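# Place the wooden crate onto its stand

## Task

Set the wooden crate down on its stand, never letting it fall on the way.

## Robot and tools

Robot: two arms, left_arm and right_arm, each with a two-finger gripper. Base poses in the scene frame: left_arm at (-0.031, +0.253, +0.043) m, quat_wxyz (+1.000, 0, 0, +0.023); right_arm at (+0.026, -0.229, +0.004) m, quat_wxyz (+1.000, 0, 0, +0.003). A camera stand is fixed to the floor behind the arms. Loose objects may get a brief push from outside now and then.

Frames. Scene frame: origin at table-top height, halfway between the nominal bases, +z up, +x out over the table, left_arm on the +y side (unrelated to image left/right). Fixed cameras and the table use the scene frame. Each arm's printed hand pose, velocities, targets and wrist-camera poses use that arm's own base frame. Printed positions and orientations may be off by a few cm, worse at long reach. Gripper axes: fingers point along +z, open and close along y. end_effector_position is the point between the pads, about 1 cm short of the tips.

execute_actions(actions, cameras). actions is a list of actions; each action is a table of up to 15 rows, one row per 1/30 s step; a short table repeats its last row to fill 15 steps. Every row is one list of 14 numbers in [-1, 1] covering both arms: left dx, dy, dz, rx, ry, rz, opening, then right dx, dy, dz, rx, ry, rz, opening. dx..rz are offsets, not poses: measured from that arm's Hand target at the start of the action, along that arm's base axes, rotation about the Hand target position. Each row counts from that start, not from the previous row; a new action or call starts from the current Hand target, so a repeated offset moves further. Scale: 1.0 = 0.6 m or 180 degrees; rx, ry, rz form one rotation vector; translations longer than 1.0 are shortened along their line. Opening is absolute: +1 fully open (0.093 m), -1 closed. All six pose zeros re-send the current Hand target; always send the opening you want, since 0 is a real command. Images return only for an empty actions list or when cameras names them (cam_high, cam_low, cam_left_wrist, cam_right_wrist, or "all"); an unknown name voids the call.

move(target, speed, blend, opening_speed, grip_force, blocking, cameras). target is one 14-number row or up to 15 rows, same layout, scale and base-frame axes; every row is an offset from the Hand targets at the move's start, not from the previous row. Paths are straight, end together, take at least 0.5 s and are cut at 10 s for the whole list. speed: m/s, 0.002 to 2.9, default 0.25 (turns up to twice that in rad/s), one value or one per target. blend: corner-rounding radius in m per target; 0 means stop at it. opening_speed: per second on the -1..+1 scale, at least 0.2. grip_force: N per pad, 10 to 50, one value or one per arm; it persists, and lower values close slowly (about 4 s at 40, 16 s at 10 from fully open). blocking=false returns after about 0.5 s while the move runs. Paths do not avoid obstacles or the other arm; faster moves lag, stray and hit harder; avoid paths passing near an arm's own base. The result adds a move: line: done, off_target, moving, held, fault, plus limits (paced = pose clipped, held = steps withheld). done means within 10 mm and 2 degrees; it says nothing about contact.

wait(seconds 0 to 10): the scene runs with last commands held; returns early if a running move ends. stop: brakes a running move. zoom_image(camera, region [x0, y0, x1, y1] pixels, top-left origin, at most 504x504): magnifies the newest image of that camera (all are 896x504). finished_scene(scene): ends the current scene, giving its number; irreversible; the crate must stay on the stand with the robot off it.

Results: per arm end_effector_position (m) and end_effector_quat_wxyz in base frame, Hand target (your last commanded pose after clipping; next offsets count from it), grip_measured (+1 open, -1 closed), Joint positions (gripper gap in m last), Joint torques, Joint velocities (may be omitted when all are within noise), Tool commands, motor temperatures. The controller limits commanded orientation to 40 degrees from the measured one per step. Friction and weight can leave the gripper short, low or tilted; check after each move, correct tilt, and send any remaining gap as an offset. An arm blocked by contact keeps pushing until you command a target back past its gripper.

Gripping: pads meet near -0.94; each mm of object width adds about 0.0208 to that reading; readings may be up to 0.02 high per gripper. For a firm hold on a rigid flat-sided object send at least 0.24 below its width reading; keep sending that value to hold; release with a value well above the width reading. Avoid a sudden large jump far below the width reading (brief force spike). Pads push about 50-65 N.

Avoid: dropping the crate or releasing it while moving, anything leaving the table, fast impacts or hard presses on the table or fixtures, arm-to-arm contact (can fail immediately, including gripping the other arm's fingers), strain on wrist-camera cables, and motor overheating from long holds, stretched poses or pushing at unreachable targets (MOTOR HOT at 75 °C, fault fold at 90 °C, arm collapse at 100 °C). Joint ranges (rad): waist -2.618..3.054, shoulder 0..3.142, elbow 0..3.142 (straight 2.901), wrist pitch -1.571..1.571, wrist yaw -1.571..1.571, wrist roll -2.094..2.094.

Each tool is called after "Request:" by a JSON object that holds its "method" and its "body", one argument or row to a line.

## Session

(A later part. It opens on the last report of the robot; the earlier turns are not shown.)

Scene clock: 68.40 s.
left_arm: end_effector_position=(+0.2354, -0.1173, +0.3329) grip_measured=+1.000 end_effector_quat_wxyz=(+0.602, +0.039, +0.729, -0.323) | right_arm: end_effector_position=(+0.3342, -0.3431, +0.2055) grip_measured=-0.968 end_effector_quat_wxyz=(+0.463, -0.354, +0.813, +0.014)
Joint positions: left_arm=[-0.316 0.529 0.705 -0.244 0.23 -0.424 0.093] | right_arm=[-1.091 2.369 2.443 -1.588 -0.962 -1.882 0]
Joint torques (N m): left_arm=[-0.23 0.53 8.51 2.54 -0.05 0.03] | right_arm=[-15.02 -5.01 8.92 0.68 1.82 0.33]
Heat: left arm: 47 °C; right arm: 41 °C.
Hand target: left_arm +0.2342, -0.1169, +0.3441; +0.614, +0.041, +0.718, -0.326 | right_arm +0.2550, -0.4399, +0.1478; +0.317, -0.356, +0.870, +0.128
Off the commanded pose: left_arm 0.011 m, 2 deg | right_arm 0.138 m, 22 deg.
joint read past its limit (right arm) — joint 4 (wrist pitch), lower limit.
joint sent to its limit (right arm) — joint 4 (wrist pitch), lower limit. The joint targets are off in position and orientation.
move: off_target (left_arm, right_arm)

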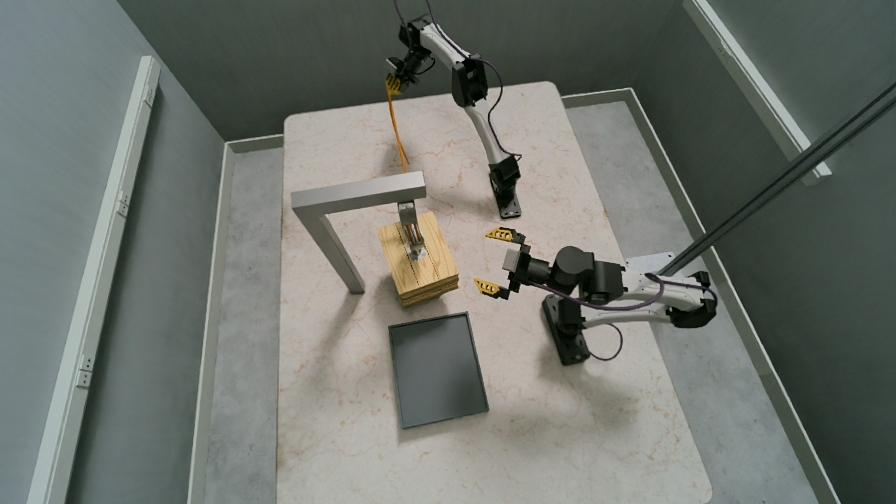

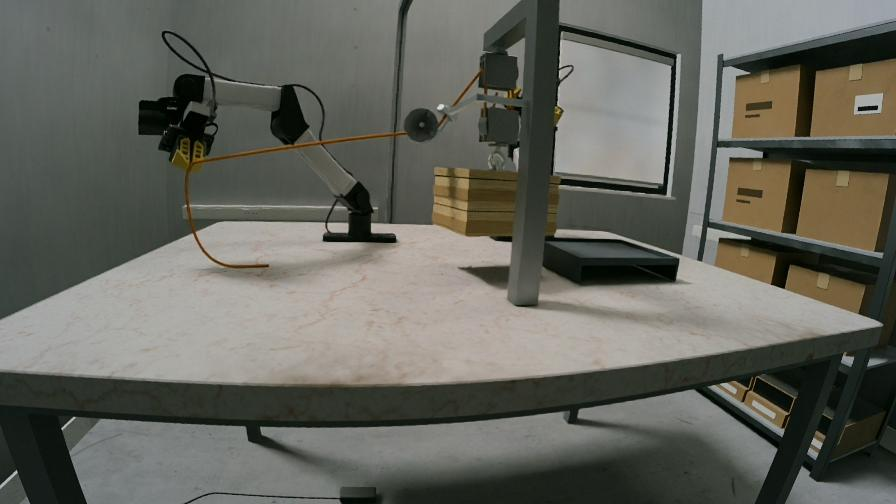

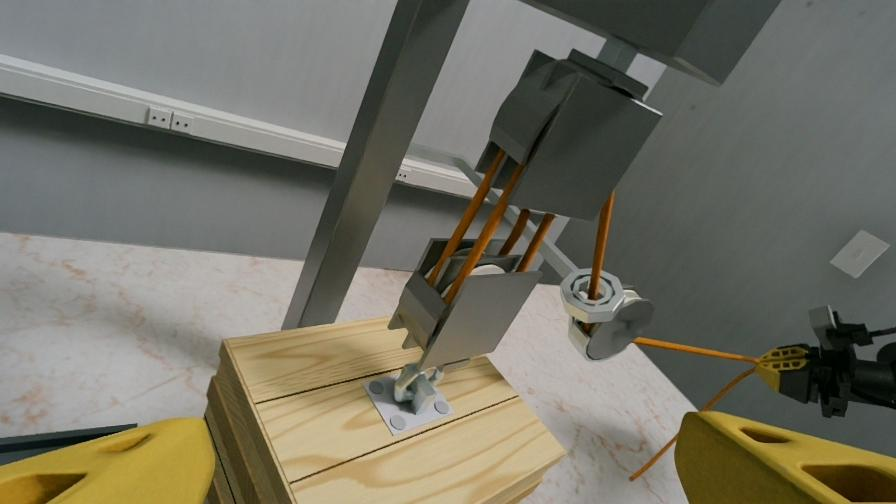

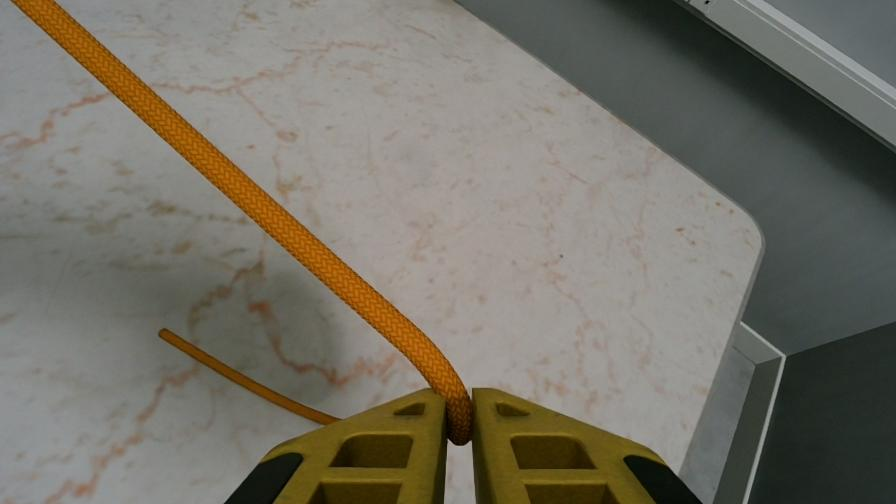

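Request:
{"method": "zoom_image", "body": {
  "camera": "cam_left_wrist",
  "region": [340, 220, 600, 470]
}}

Request:
{"method": "zoom_image", "body": {
  "camera": "cam_low",
  "region": [420, 30, 620, 290]
}}

Scaled by 1.938 from the camera's 896x504 image, which has a finer 1280x720 frame.

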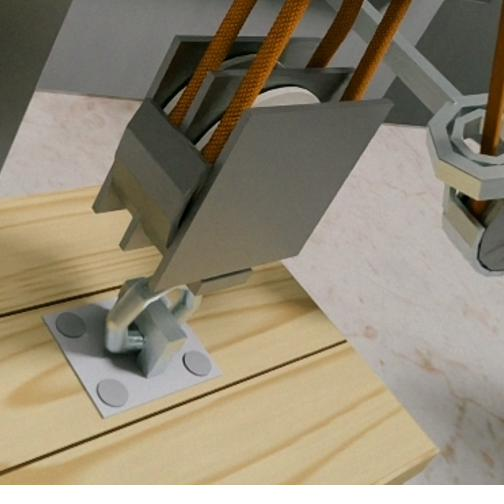

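Scaled by 1.938 from the camera's 896x504 image, which has a finer 1280x720 frame.

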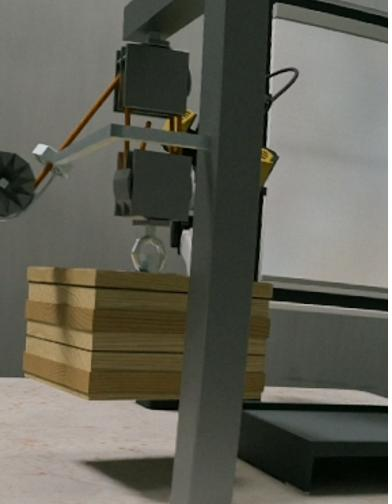

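Request:
{"method": "move", "body": {
  "target": [0,0.28,0.02,0.1825,0.166,0.115,1,0,0,0,0,0,0,-1],
  "cameras": ["cam_low","cam_left_wrist"]
}}

Scene clock: 84.03 s.
left_arm: end_effector_position=(+0.2334, +0.0477, +0.3464) grip_measured=+1.000 end_effector_quat_wxyz=(+0.412, -0.003, +0.911, -0.012) | right_arm: end_effector_position=(+0.3342, -0.3431, +0.2055) grip_measured=-0.968 end_effector_quat_wxyz=(+0.463, -0.353, +0.813, +0.014)
Joint positions: left_arm=[0.445 1.017 1.525 -1.288 0.348 0.292 0.093] | right_arm=[-1.091 2.369 2.443 -1.588 -0.962 -1.881 0]
Joint torques (N m): left_arm=[0.42 -0.53 8.27 2 0.03 0.1] | right_arm=[-15.06 -5.01 8.91 0.68 1.82 0.32]
Motor temperatures (°C): left_arm=[28 32 46 47 26 28 27] | right_arm=[45 33 42 32 35 27 30]
Heat: left arm: 47 °C; right arm: 45 °C.
Hand target: left_arm +0.2342, +0.0511, +0.3561; +0.422, +0.000, +0.906, +0.000 | right_arm +0.2550, -0.4399, +0.1478; +0.317, -0.356, +0.870, +0.128
Off the commanded pose: left_arm 0.010 m, 2 deg | right_arm 0.138 m, 22 deg.
joint read past its limit (right arm) — joint 4 (wrist pitch), lower limit.
joint sent to its limit (right arm) — joint 4 (wrist pitch), lower limit. The joint targets are off in position and orientation.
move: off_target (right_arm)
Images, in order (width x height): cam_low 896x504, cam_left_wrist 896x504.

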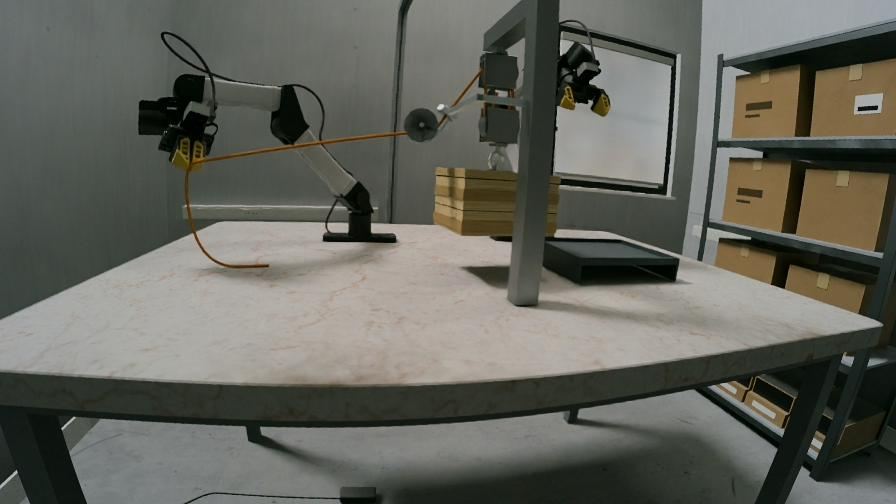

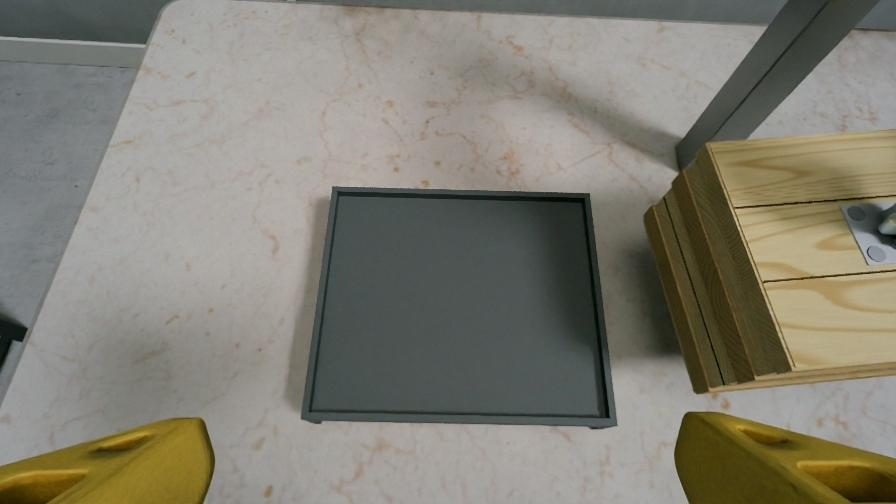

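Request:
{"method": "move", "body": {
  "target": [
    [0.25,0.33,-0.3,0,0.222,0,-1,0,0,0,0,0,0,-1],
    [0.25,0.33,-0.595,0,0.222,0,-1,0,0,0,0,0,0,-1]
  ],
  "blend": [0.03,0],
  "speed": [0.25,0.12],
  "cameras": ["cam_high","cam_low","cam_left_wrist"]
}}

Scene clock: 90.90 s.
left_arm: end_effector_position=(+0.3829, +0.2437, +0.0016) grip_measured=-0.978 end_effector_quat_wxyz=(+0.083, -0.002, +0.996, -0.007) | right_arm: end_effector_position=(+0.3342, -0.3431, +0.2055) grip_measured=-0.968 end_effector_quat_wxyz=(+0.463, -0.353, +0.813, +0.014)
Joint positions: left_arm=[0.606 2.236 1.673 -0.877 0.106 0.596 0] | right_arm=[-1.091 2.369 2.443 -1.588 -0.962 -1.881 0]
Joint torques (N m): left_arm=[0.46 -9.94 6.17 0.99 -0.01 0.09] | right_arm=[-15.05 -5.01 8.92 0.68 1.82 0.32]
Heat: left arm: 46 °C; right arm: 48 °C.
Hand target: left_arm +0.3843, +0.2491, -0.0007; +0.088, +0.000, +0.996, +0.000 | right_arm +0.2550, -0.4399, +0.1478; +0.317, -0.356, +0.870, +0.128
Off the commanded pose: left_arm 0.006 m, 1 deg | right_arm 0.138 m, 22 deg.
joint read past its limit (right arm) — joint 4 (wrist pitch), lower limit.
joint sent to its limit (right arm) — joint 4 (wrist pitch), lower limit. The joint targets are off in position and orientation.
move: off_target (right_arm)
Images, in order (width x height): cam_high 896x504, cam_low 896x504, cam_left_wrist 896x504.

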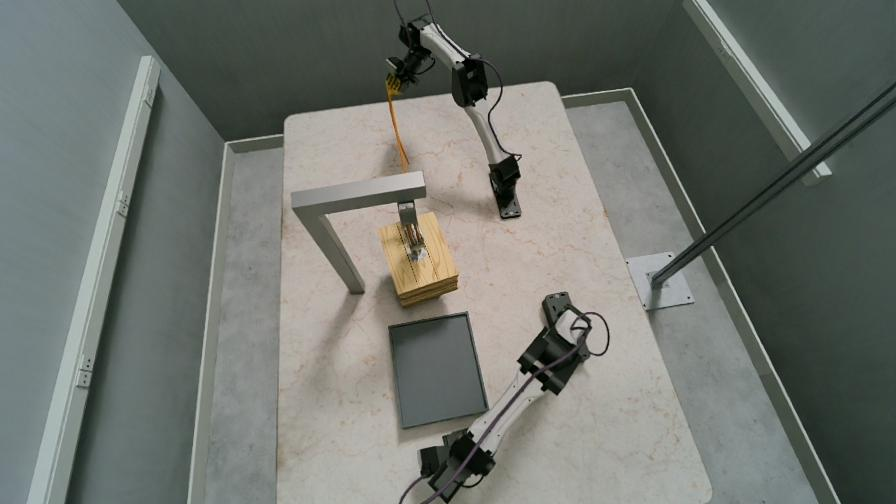

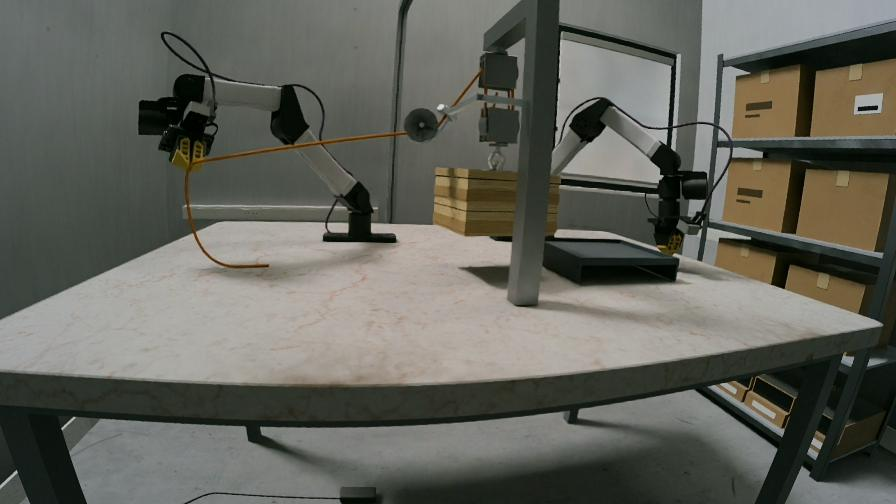

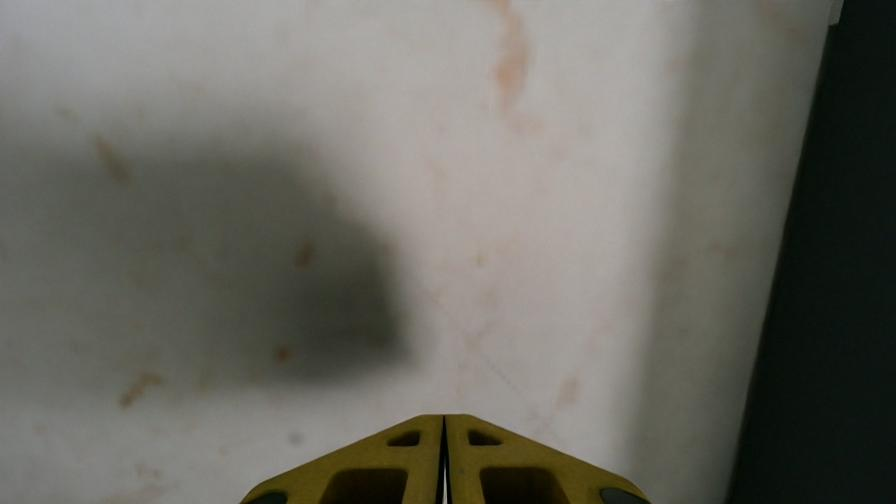

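Request:
{"method": "move", "body": {
  "target": [0,-0.125,0,0,0,0,-1,0,0,0,0,0,0,-1],
  "speed": 0.03,
  "cameras": ["cam_high","cam_left_wrist"]
}}

Scene clock: 96.40 s.
left_arm: end_effector_position=(+0.3742, +0.1804, -0.0196) grip_measured=-0.978 end_effector_quat_wxyz=(+0.060, +0.000, +0.998, -0.001) | right_arm: end_effector_position=(+0.3342, -0.3431, +0.2055) grip_measured=-0.968 end_effector_quat_wxyz=(+0.463, -0.353, +0.813, +0.014)
Joint positions: left_arm=[0.472 2.149 1.443 -0.759 0.056 0.468 0] | right_arm=[-1.091 2.369 2.443 -1.588 -0.962 -1.881 0]
Joint torques (N m): left_arm=[-1.73 -13.96 5.5 0.8 0.23 -0.18] | right_arm=[-15.05 -5.01 8.92 0.68 1.82 0.31]
Motor temperatures (°C): left_arm=[28 35 45 43 26 28 27] | right_arm=[50 33 43 32 35 27 30]
Heat: left arm: 45 °C; right arm: 50 °C.
Hand target: left_arm +0.3842, +0.1742, -0.0009; +0.087, +0.000, +0.996, +0.000 | right_arm +0.2550, -0.4399, +0.1478; +0.317, -0.356, +0.870, +0.128
Off the commanded pose: left_arm 0.022 m, 3 deg | right_arm 0.138 m, 22 deg.
joint read past its limit (right arm) — joint 4 (wrist pitch), lower limit.
joint sent to its limit (right arm) — joint 4 (wrist pitch), lower limit. The joint targets are off in position and orientation.
move: off_target (left_arm, right_arm)
Images, in order (width x height): cam_high 896x504, cam_left_wrist 896x504.

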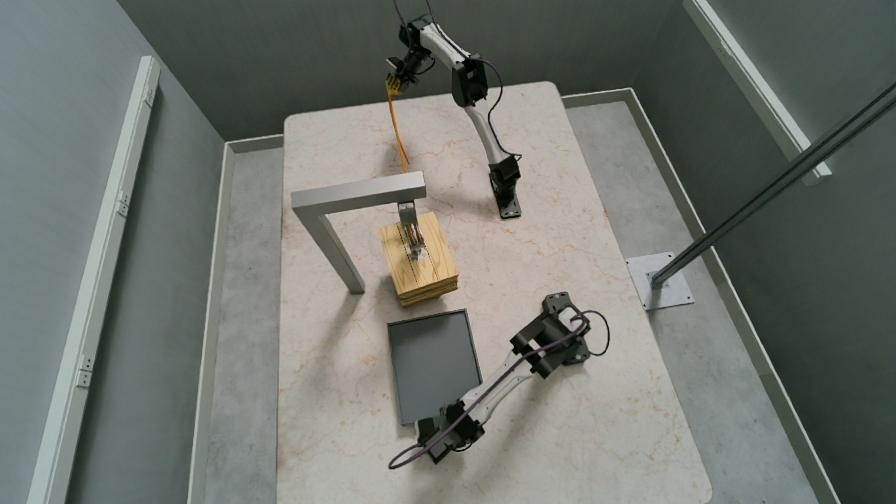

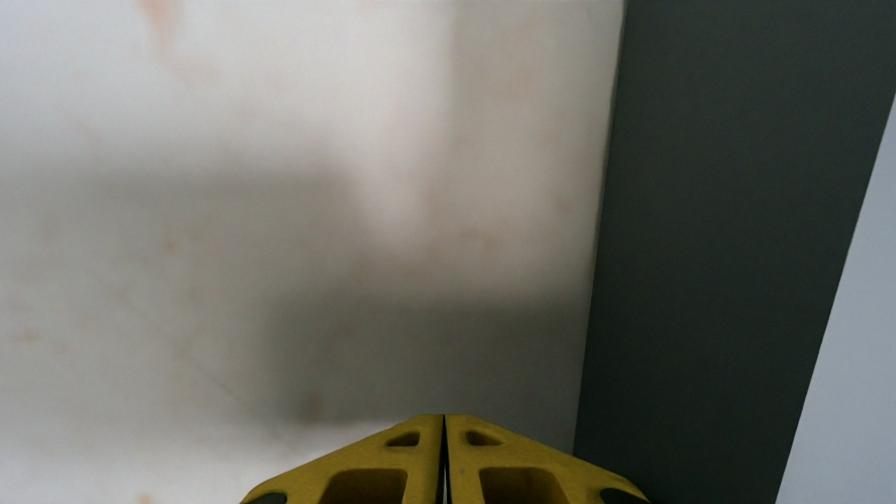

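Request:
{"method": "move", "body": {
  "target": [
    [0,0.1,0.035,0,0,0,-1,0,0,0,0,0,0,-1],
    [0.05,0.1,0.035,0,0,0.5,1,0,0,0,0,0,0,-1]
  ],
  "speed": 0.2,
  "cameras": ["cam_high","cam_left_wrist"]
}}

Scene clock: 108.03 s.
left_arm: end_effector_position=(+0.4082, +0.2313, +0.0164) grip_measured=+1.000 end_effector_quat_wxyz=(-0.052, +0.703, -0.707, -0.056) | right_arm: end_effector_position=(+0.3342, -0.3431, +0.2055) grip_measured=-0.968 end_effector_quat_wxyz=(+0.463, -0.353, +0.813, +0.014)
Joint positions: left_arm=[0.466 2.347 1.927 -1.086 -0.14 -1.096 0.093] | right_arm=[-1.091 2.369 2.443 -1.588 -0.962 -1.881 0]
Joint torques (N m): left_arm=[-0.85 -10.36 8.99 0.53 -0.35 -0.11] | right_arm=[-15.05 -5.01 8.92 0.68 1.82 0.32]
Heat: left arm: 45 °C; right arm: 54 °C.
Hand target: left_arm +0.4143, +0.2341, +0.0203; -0.062, +0.704, -0.704, -0.061 | right_arm +0.2550, -0.4399, +0.1478; +0.317, -0.356, +0.870, +0.128
Off the commanded pose: left_arm 0.008 m, 1 deg | right_arm 0.138 m, 22 deg.
joint read past its limit (right arm) — joint 4 (wrist pitch), lower limit.
joint sent to its limit (right arm) — joint 4 (wrist pitch), lower limit. The joint targets are off in position and orientation.
move: off_target (right_arm)
Images, in order (width x height): cam_high 896x504, cam_left_wrist 896x504.

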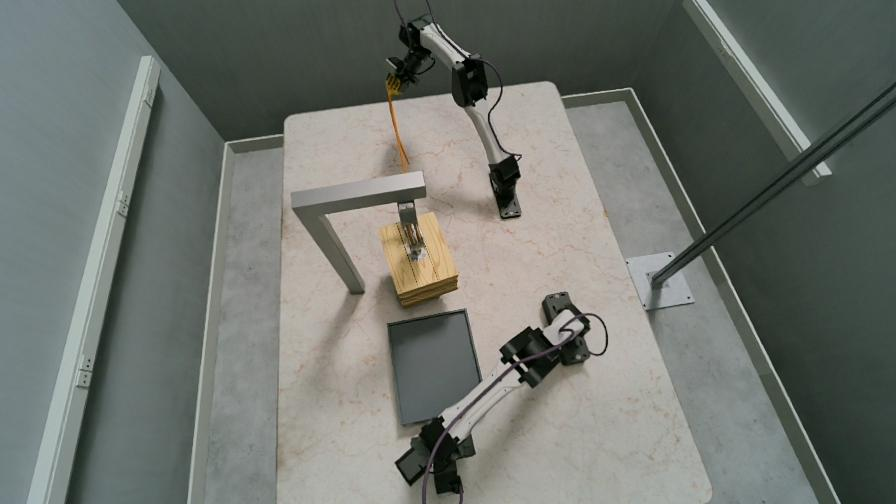

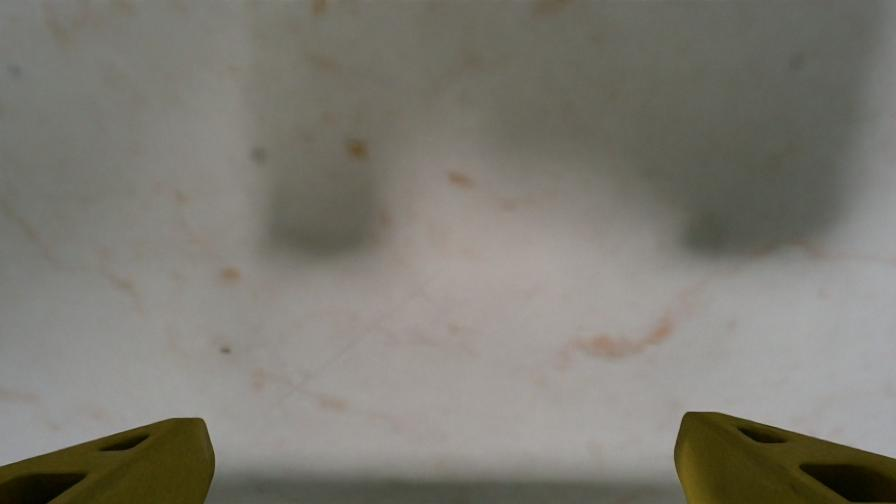

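Request:
{"method": "move", "body": {
  "target": [
    [0,-0.04,-0.04,-0.083,0,0,1,0,0,0,0,0,0,-1],
    [0,-0.3,-0.04,-0.083,0,0,1,0,0,0,0,0,0,-1]
  ],
  "speed": 0.06,
  "cameras": ["cam_high","cam_low","cam_left_wrist"]
}}

Scene clock: 116.23 s.
left_arm: end_effector_position=(+0.4066, +0.0621, -0.0224) grip_measured=+1.000 end_effector_quat_wxyz=(+0.044, +0.703, -0.709, +0.007) | right_arm: end_effector_position=(+0.3342, -0.3431, +0.2055) grip_measured=-0.968 end_effector_quat_wxyz=(+0.463, -0.353, +0.813, +0.014)
Joint positions: left_arm=[0.177 2.284 1.663 -1.014 0.063 -1.383 0.093] | right_arm=[-1.091 2.369 2.443 -1.588 -0.962 -1.881 0]
Joint torques (N m): left_arm=[-1.42 -14.79 5.27 0.37 0.18 -0.24] | right_arm=[-15.05 -5.01 8.92 0.68 1.82 0.31]
Motor temperatures (°C): left_arm=[28 40 46 39 26 28 27] | right_arm=[56 34 44 31 35 27 30]
Heat: left arm: 46 °C; right arm: 56 °C.
Hand target: left_arm +0.4142, +0.0540, -0.0039; +0.031, +0.706, -0.707, +0.031 | right_arm +0.2550, -0.4399, +0.1478; +0.317, -0.356, +0.870, +0.128
Off the commanded pose: left_arm 0.022 m, 3 deg | right_arm 0.138 m, 22 deg.
joint read past its limit (right arm) — joint 4 (wrist pitch), lower limit.
joint sent to its limit (right arm) — joint 4 (wrist pitch), lower limit. The joint targets are off in position and orientation.
move: off_target (left_arm, right_arm)
Images, in order (width x height): cam_high 896x504, cam_low 896x504, cam_left_wrist 896x504.

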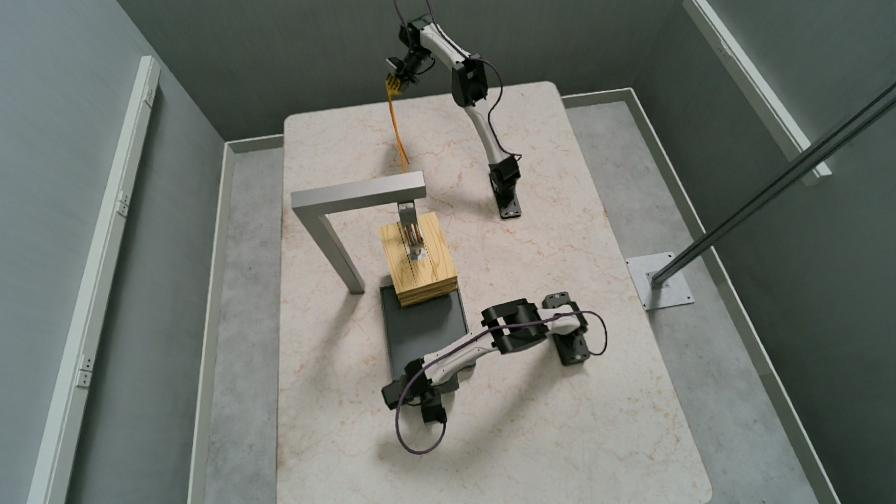

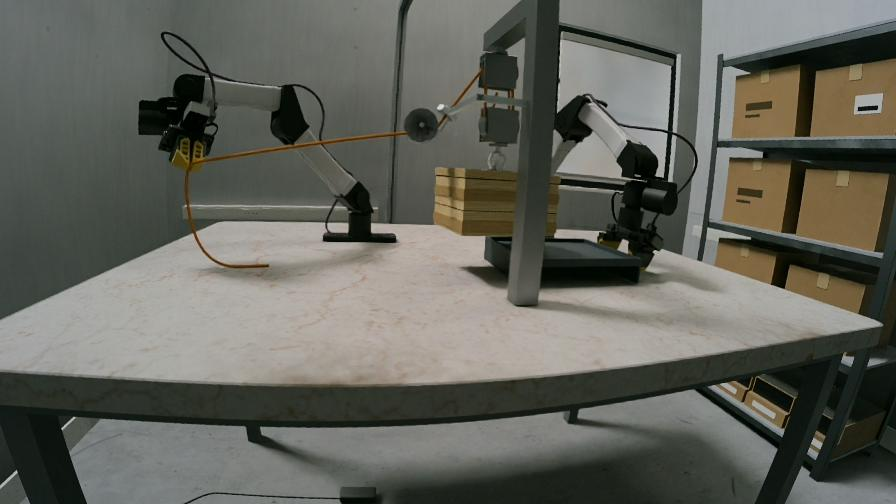

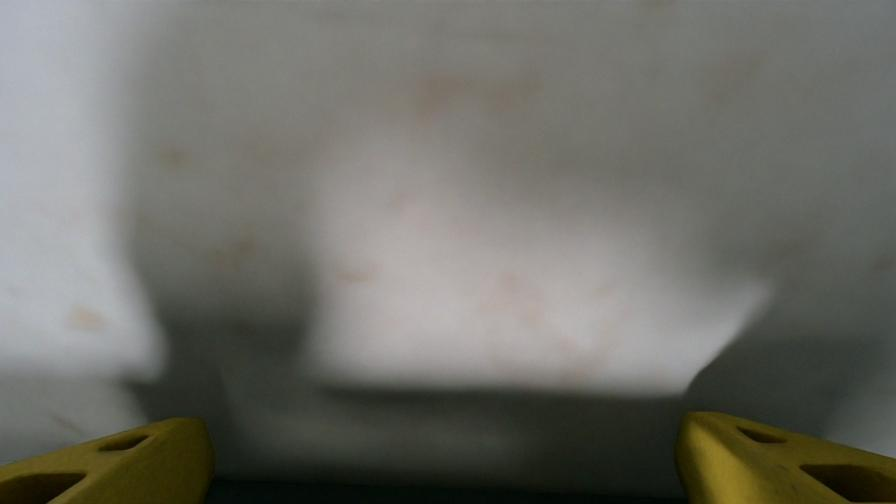

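Request:
{"method": "move", "body": {
  "target": [0,-0.2,0.03,0,0,0,1,0,0,0,0,0,0,-1],
  "speed": 0.06,
  "cameras": ["cam_high","cam_low","cam_left_wrist"]
}}

Scene clock: 119.63 s.
left_arm: end_effector_position=(+0.4043, -0.0548, -0.0123) grip_measured=+1.000 end_effector_quat_wxyz=(+0.040, +0.706, -0.707, +0.000) | right_arm: end_effector_position=(+0.3342, -0.3431, +0.2055) grip_measured=-0.968 end_effector_quat_wxyz=(+0.463, -0.353, +0.813, +0.014)
Joint positions: left_arm=[-0.109 2.244 1.636 -1.014 0.062 -1.677 0.093] | right_arm=[-1.091 2.369 2.443 -1.588 -0.962 -1.881 0]
Joint torques (N m): left_arm=[-1.46 -14.64 8.21 0.13 0.21 -0.19] | right_arm=[-15.05 -5.01 8.91 0.68 1.82 0.32]
Motor temperatures (°C): left_arm=[28 41 45 39 26 28 27] | right_arm=[57 34 45 31 35 27 30]
Heat: left arm: 45 °C; right arm: 57 °C.
Hand target: left_arm +0.4143, -0.0659, +0.0142; +0.030, +0.706, -0.706, +0.031 | right_arm +0.2550, -0.4399, +0.1478; +0.317, -0.356, +0.870, +0.128
Off the commanded pose: left_arm 0.030 m, 4 deg | right_arm 0.138 m, 22 deg.
joint read past its limit (right arm) — joint 4 (wrist pitch), lower limit.
joint sent to its limit (right arm) — joint 4 (wrist pitch), lower limit. The joint targets are off in position and orientation.
move: off_target (left_arm, right_arm)
Images, in order (width x height): cam_high 896x504, cam_low 896x504, cam_left_wrist 896x504.

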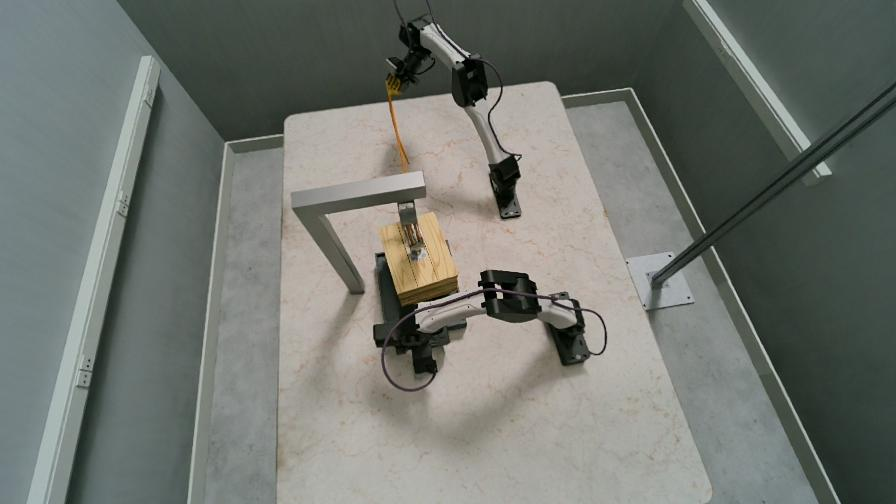

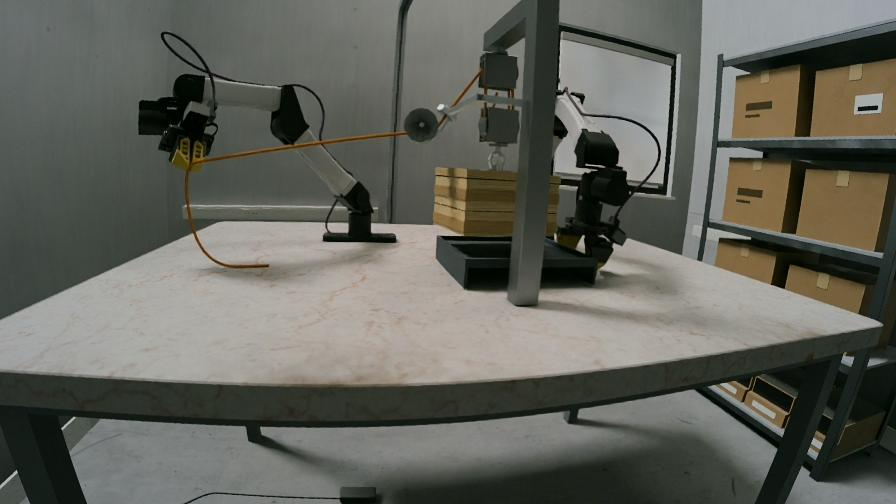

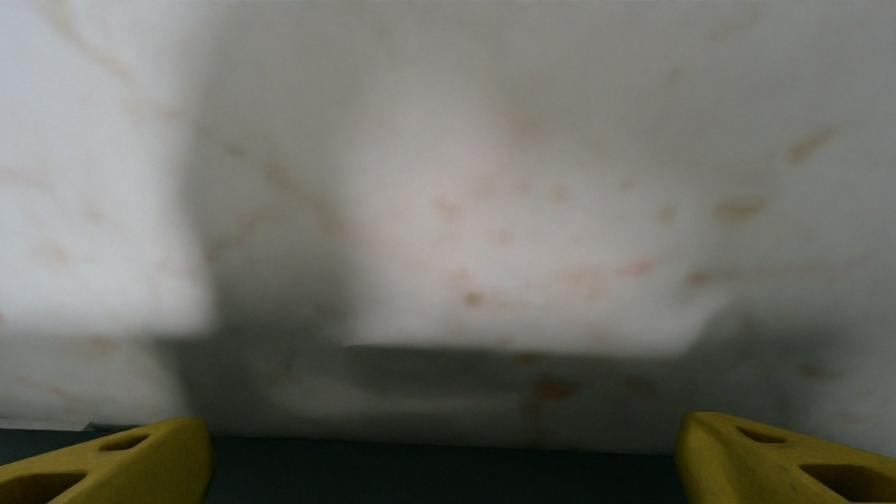

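Request:
{"method": "move", "body": {
  "target": [0,-0.058,0.01,0,0,0,1,0,0,0,0,0,0,-1],
  "speed": 0.05,
  "cameras": ["cam_high","cam_low"]
}}

Request:
{"method": "zoom_image", "body": {
  "camera": "cam_high",
  "region": [330, 190, 530, 400]
}}

Request:
{"method": "zoom_image", "body": {
  "camera": "cam_low",
  "region": [400, 130, 660, 310]
}}

Scene clock: 123.13 s.
left_arm: end_effector_position=(+0.4039, -0.0884, -0.0018) grip_measured=+1.000 end_effector_quat_wxyz=(+0.037, +0.705, -0.708, -0.001) | right_arm: end_effector_position=(+0.3342, -0.3431, +0.2055) grip_measured=-0.968 end_effector_quat_wxyz=(+0.463, -0.353, +0.813, +0.014)
Joint positions: left_arm=[-0.191 2.244 1.681 -1.051 0.061 -1.755 0.093] | right_arm=[-1.091 2.369 2.443 -1.588 -0.962 -1.881 0]
Joint torques (N m): left_arm=[-1.58 -13.56 8.4 0.29 0.21 -0.24] | right_arm=[-15.06 -5.01 8.92 0.68 1.82 0.32]
Motor temperatures (°C): left_arm=[28 42 46 39 26 28 27] | right_arm=[58 34 45 31 35 27 30]
Heat: left arm: 46 °C; right arm: 58 °C.
Hand target: left_arm +0.4143, -0.1006, +0.0202; +0.030, +0.707, -0.706, +0.031 | right_arm +0.2550, -0.4399, +0.1478; +0.317, -0.356, +0.870, +0.128
Off the commanded pose: left_arm 0.027 m, 4 deg | right_arm 0.138 m, 22 deg.
joint read past its limit (right arm) — joint 4 (wrist pitch), lower limit.
joint sent to its limit (right arm) — joint 4 (wrist pitch), lower limit. The joint targets are off in position and orientation.
move: off_target (left_arm, right_arm)
Images, in order (width x height): cam_high 896x504, cam_low 896x504.

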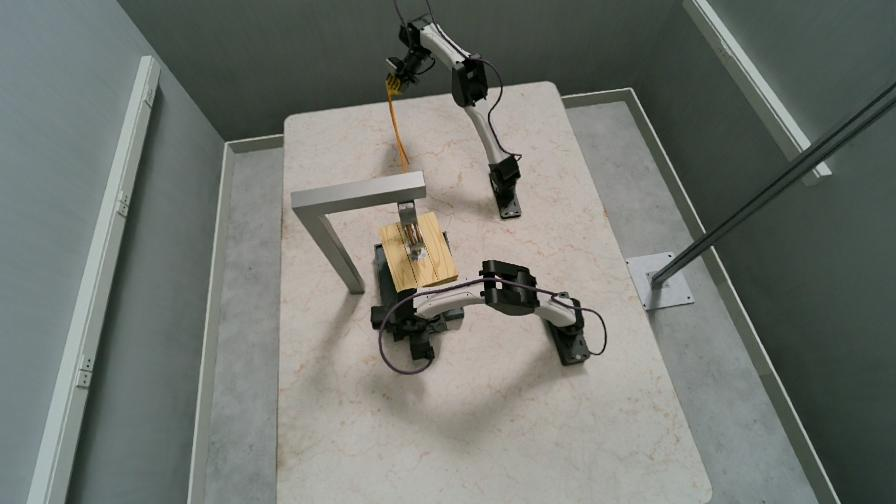

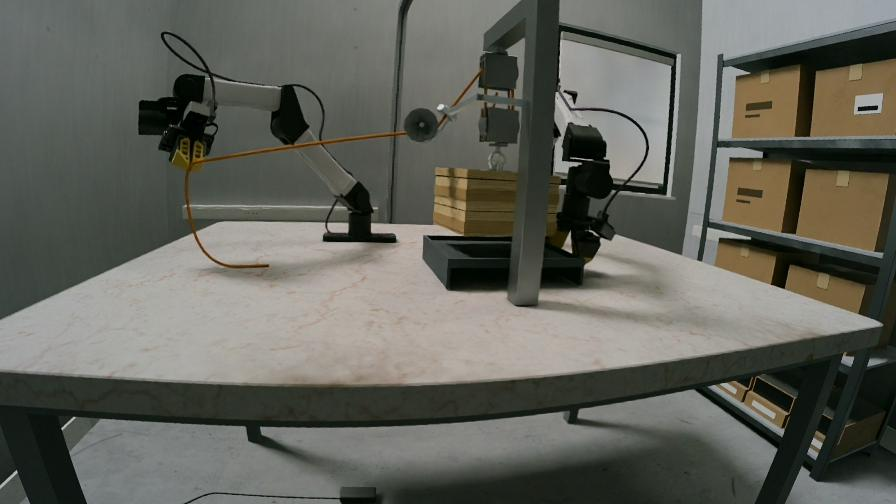

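Scaled by 2.400 from the camera's 896x504 image, which has a finer 1280x720 frame.

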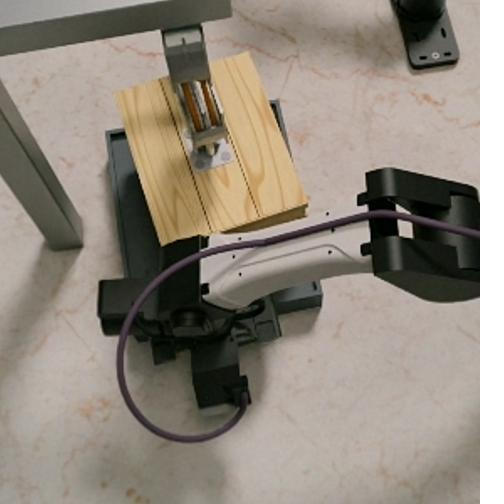

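Scaled by 1.938 from the camera's 896x504 image, which has a finer 1280x720 frame.

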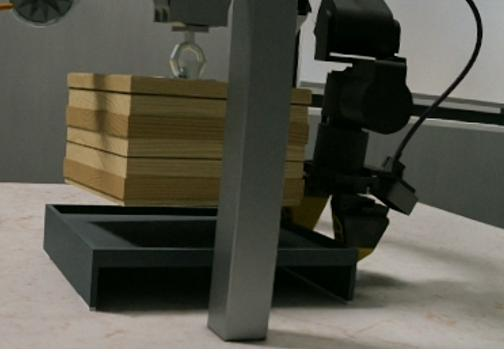

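Request:
{"method": "move", "body": {
  "target": [
    [0,-0.022,0,0,0,0,1,0,0,0,0,0,0,-1],
    [0,0.08,0,0,0,0,1,0,0,0,0,0,0,-1]
  ],
  "speed": 0.04,
  "cameras": ["cam_high","cam_low","cam_left_wrist"]
}}

Request:
{"method": "zoom_image", "body": {
  "camera": "cam_high",
  "region": [330, 190, 530, 400]
}}

Request:
{"method": "zoom_image", "body": {
  "camera": "cam_low",
  "region": [400, 130, 660, 310]
}}

Scene clock: 130.07 s.
left_arm: end_effector_position=(+0.4077, -0.0527, +0.0012) grip_measured=+1.000 end_effector_quat_wxyz=(+0.046, +0.708, -0.704, +0.007) | right_arm: end_effector_position=(+0.3342, -0.3431, +0.2055) grip_measured=-0.968 end_effector_quat_wxyz=(+0.463, -0.353, +0.813, +0.014)
Joint positions: left_arm=[-0.096 2.234 1.677 -1.061 0.08 -1.67 0.093] | right_arm=[-1.091 2.369 2.443 -1.588 -0.962 -1.881 0]
Joint torques (N m): left_arm=[0.28 -14.67 5.59 0.42 0.02 0.03] | right_arm=[-15.05 -5.03 8.92 0.68 1.82 0.32]
Motor temperatures (°C): left_arm=[28 44 46 38 26 28 27] | right_arm=[59 34 45 31 36 27 31]
Heat: left arm: 46 °C; right arm: 59 °C.
Hand target: left_arm +0.4144, -0.0526, +0.0203; +0.030, +0.706, -0.706, +0.031 | right_arm +0.2550, -0.4399, +0.1478; +0.317, -0.356, +0.870, +0.128
Off the commanded pose: left_arm 0.020 m, 3 deg | right_arm 0.138 m, 22 deg.
joint read past its limit (right arm) — joint 4 (wrist pitch), lower limit.
joint sent to its limit (right arm) — joint 4 (wrist pitch), lower limit. The joint targets are off in position and orientation.
move: off_target (left_arm, right_arm)
Images, in order (width x height): cam_high 896x504, cam_low 896x504, cam_left_wrist 896x504.

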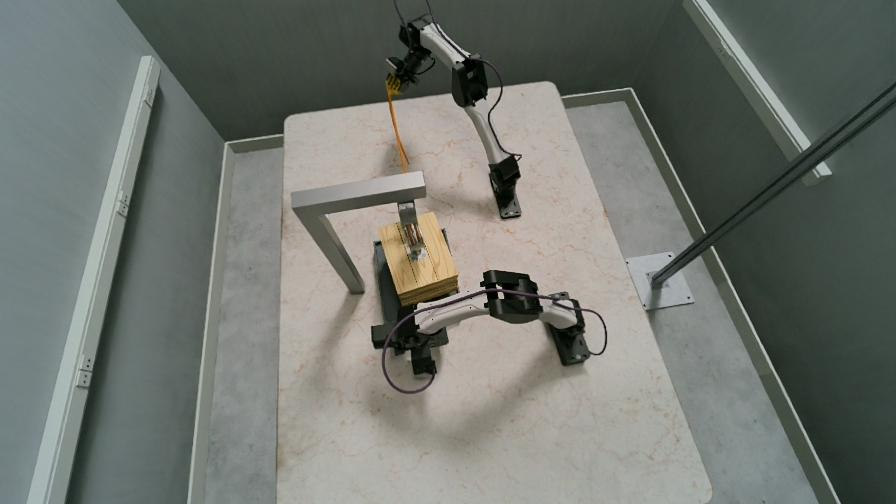

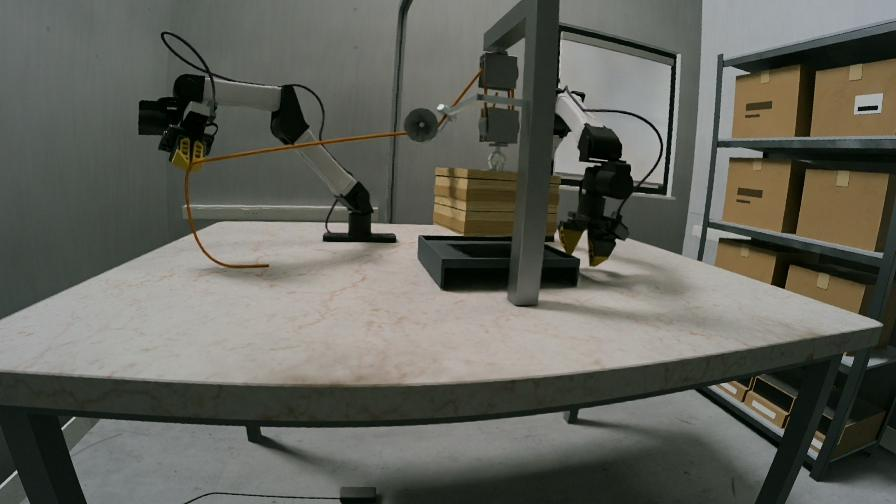

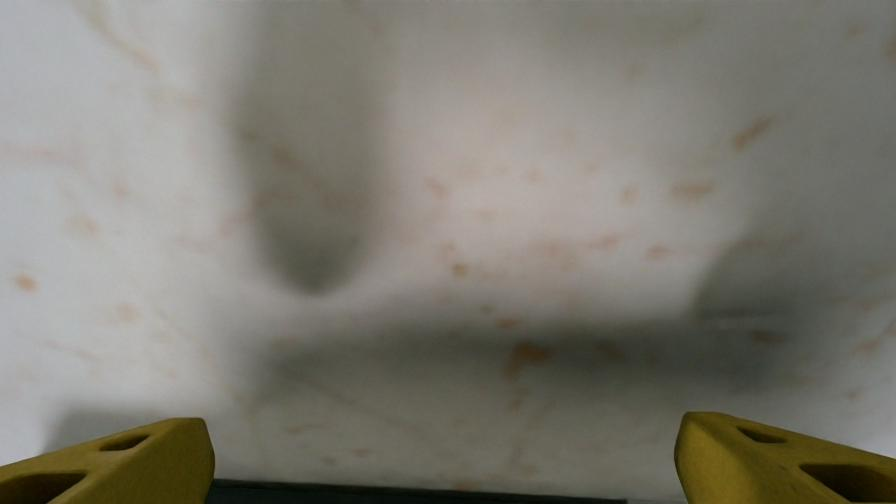

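Scaled by 2.400 from the camera's 896x504 image, which has a finer 1280x720 frame.

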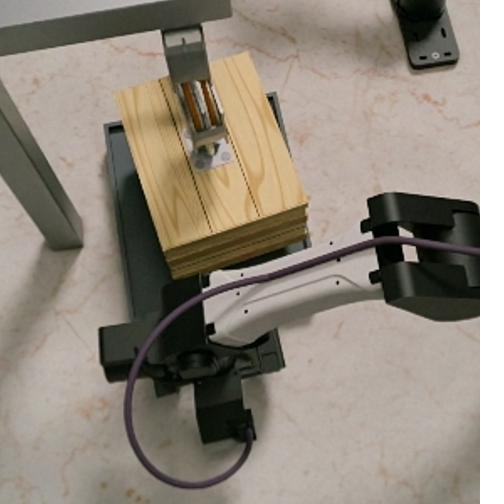

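Scaled by 1.938 from the camera's 896x504 image, which has a finer 1280x720 frame.

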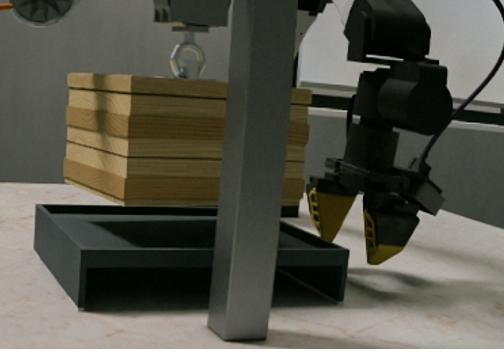

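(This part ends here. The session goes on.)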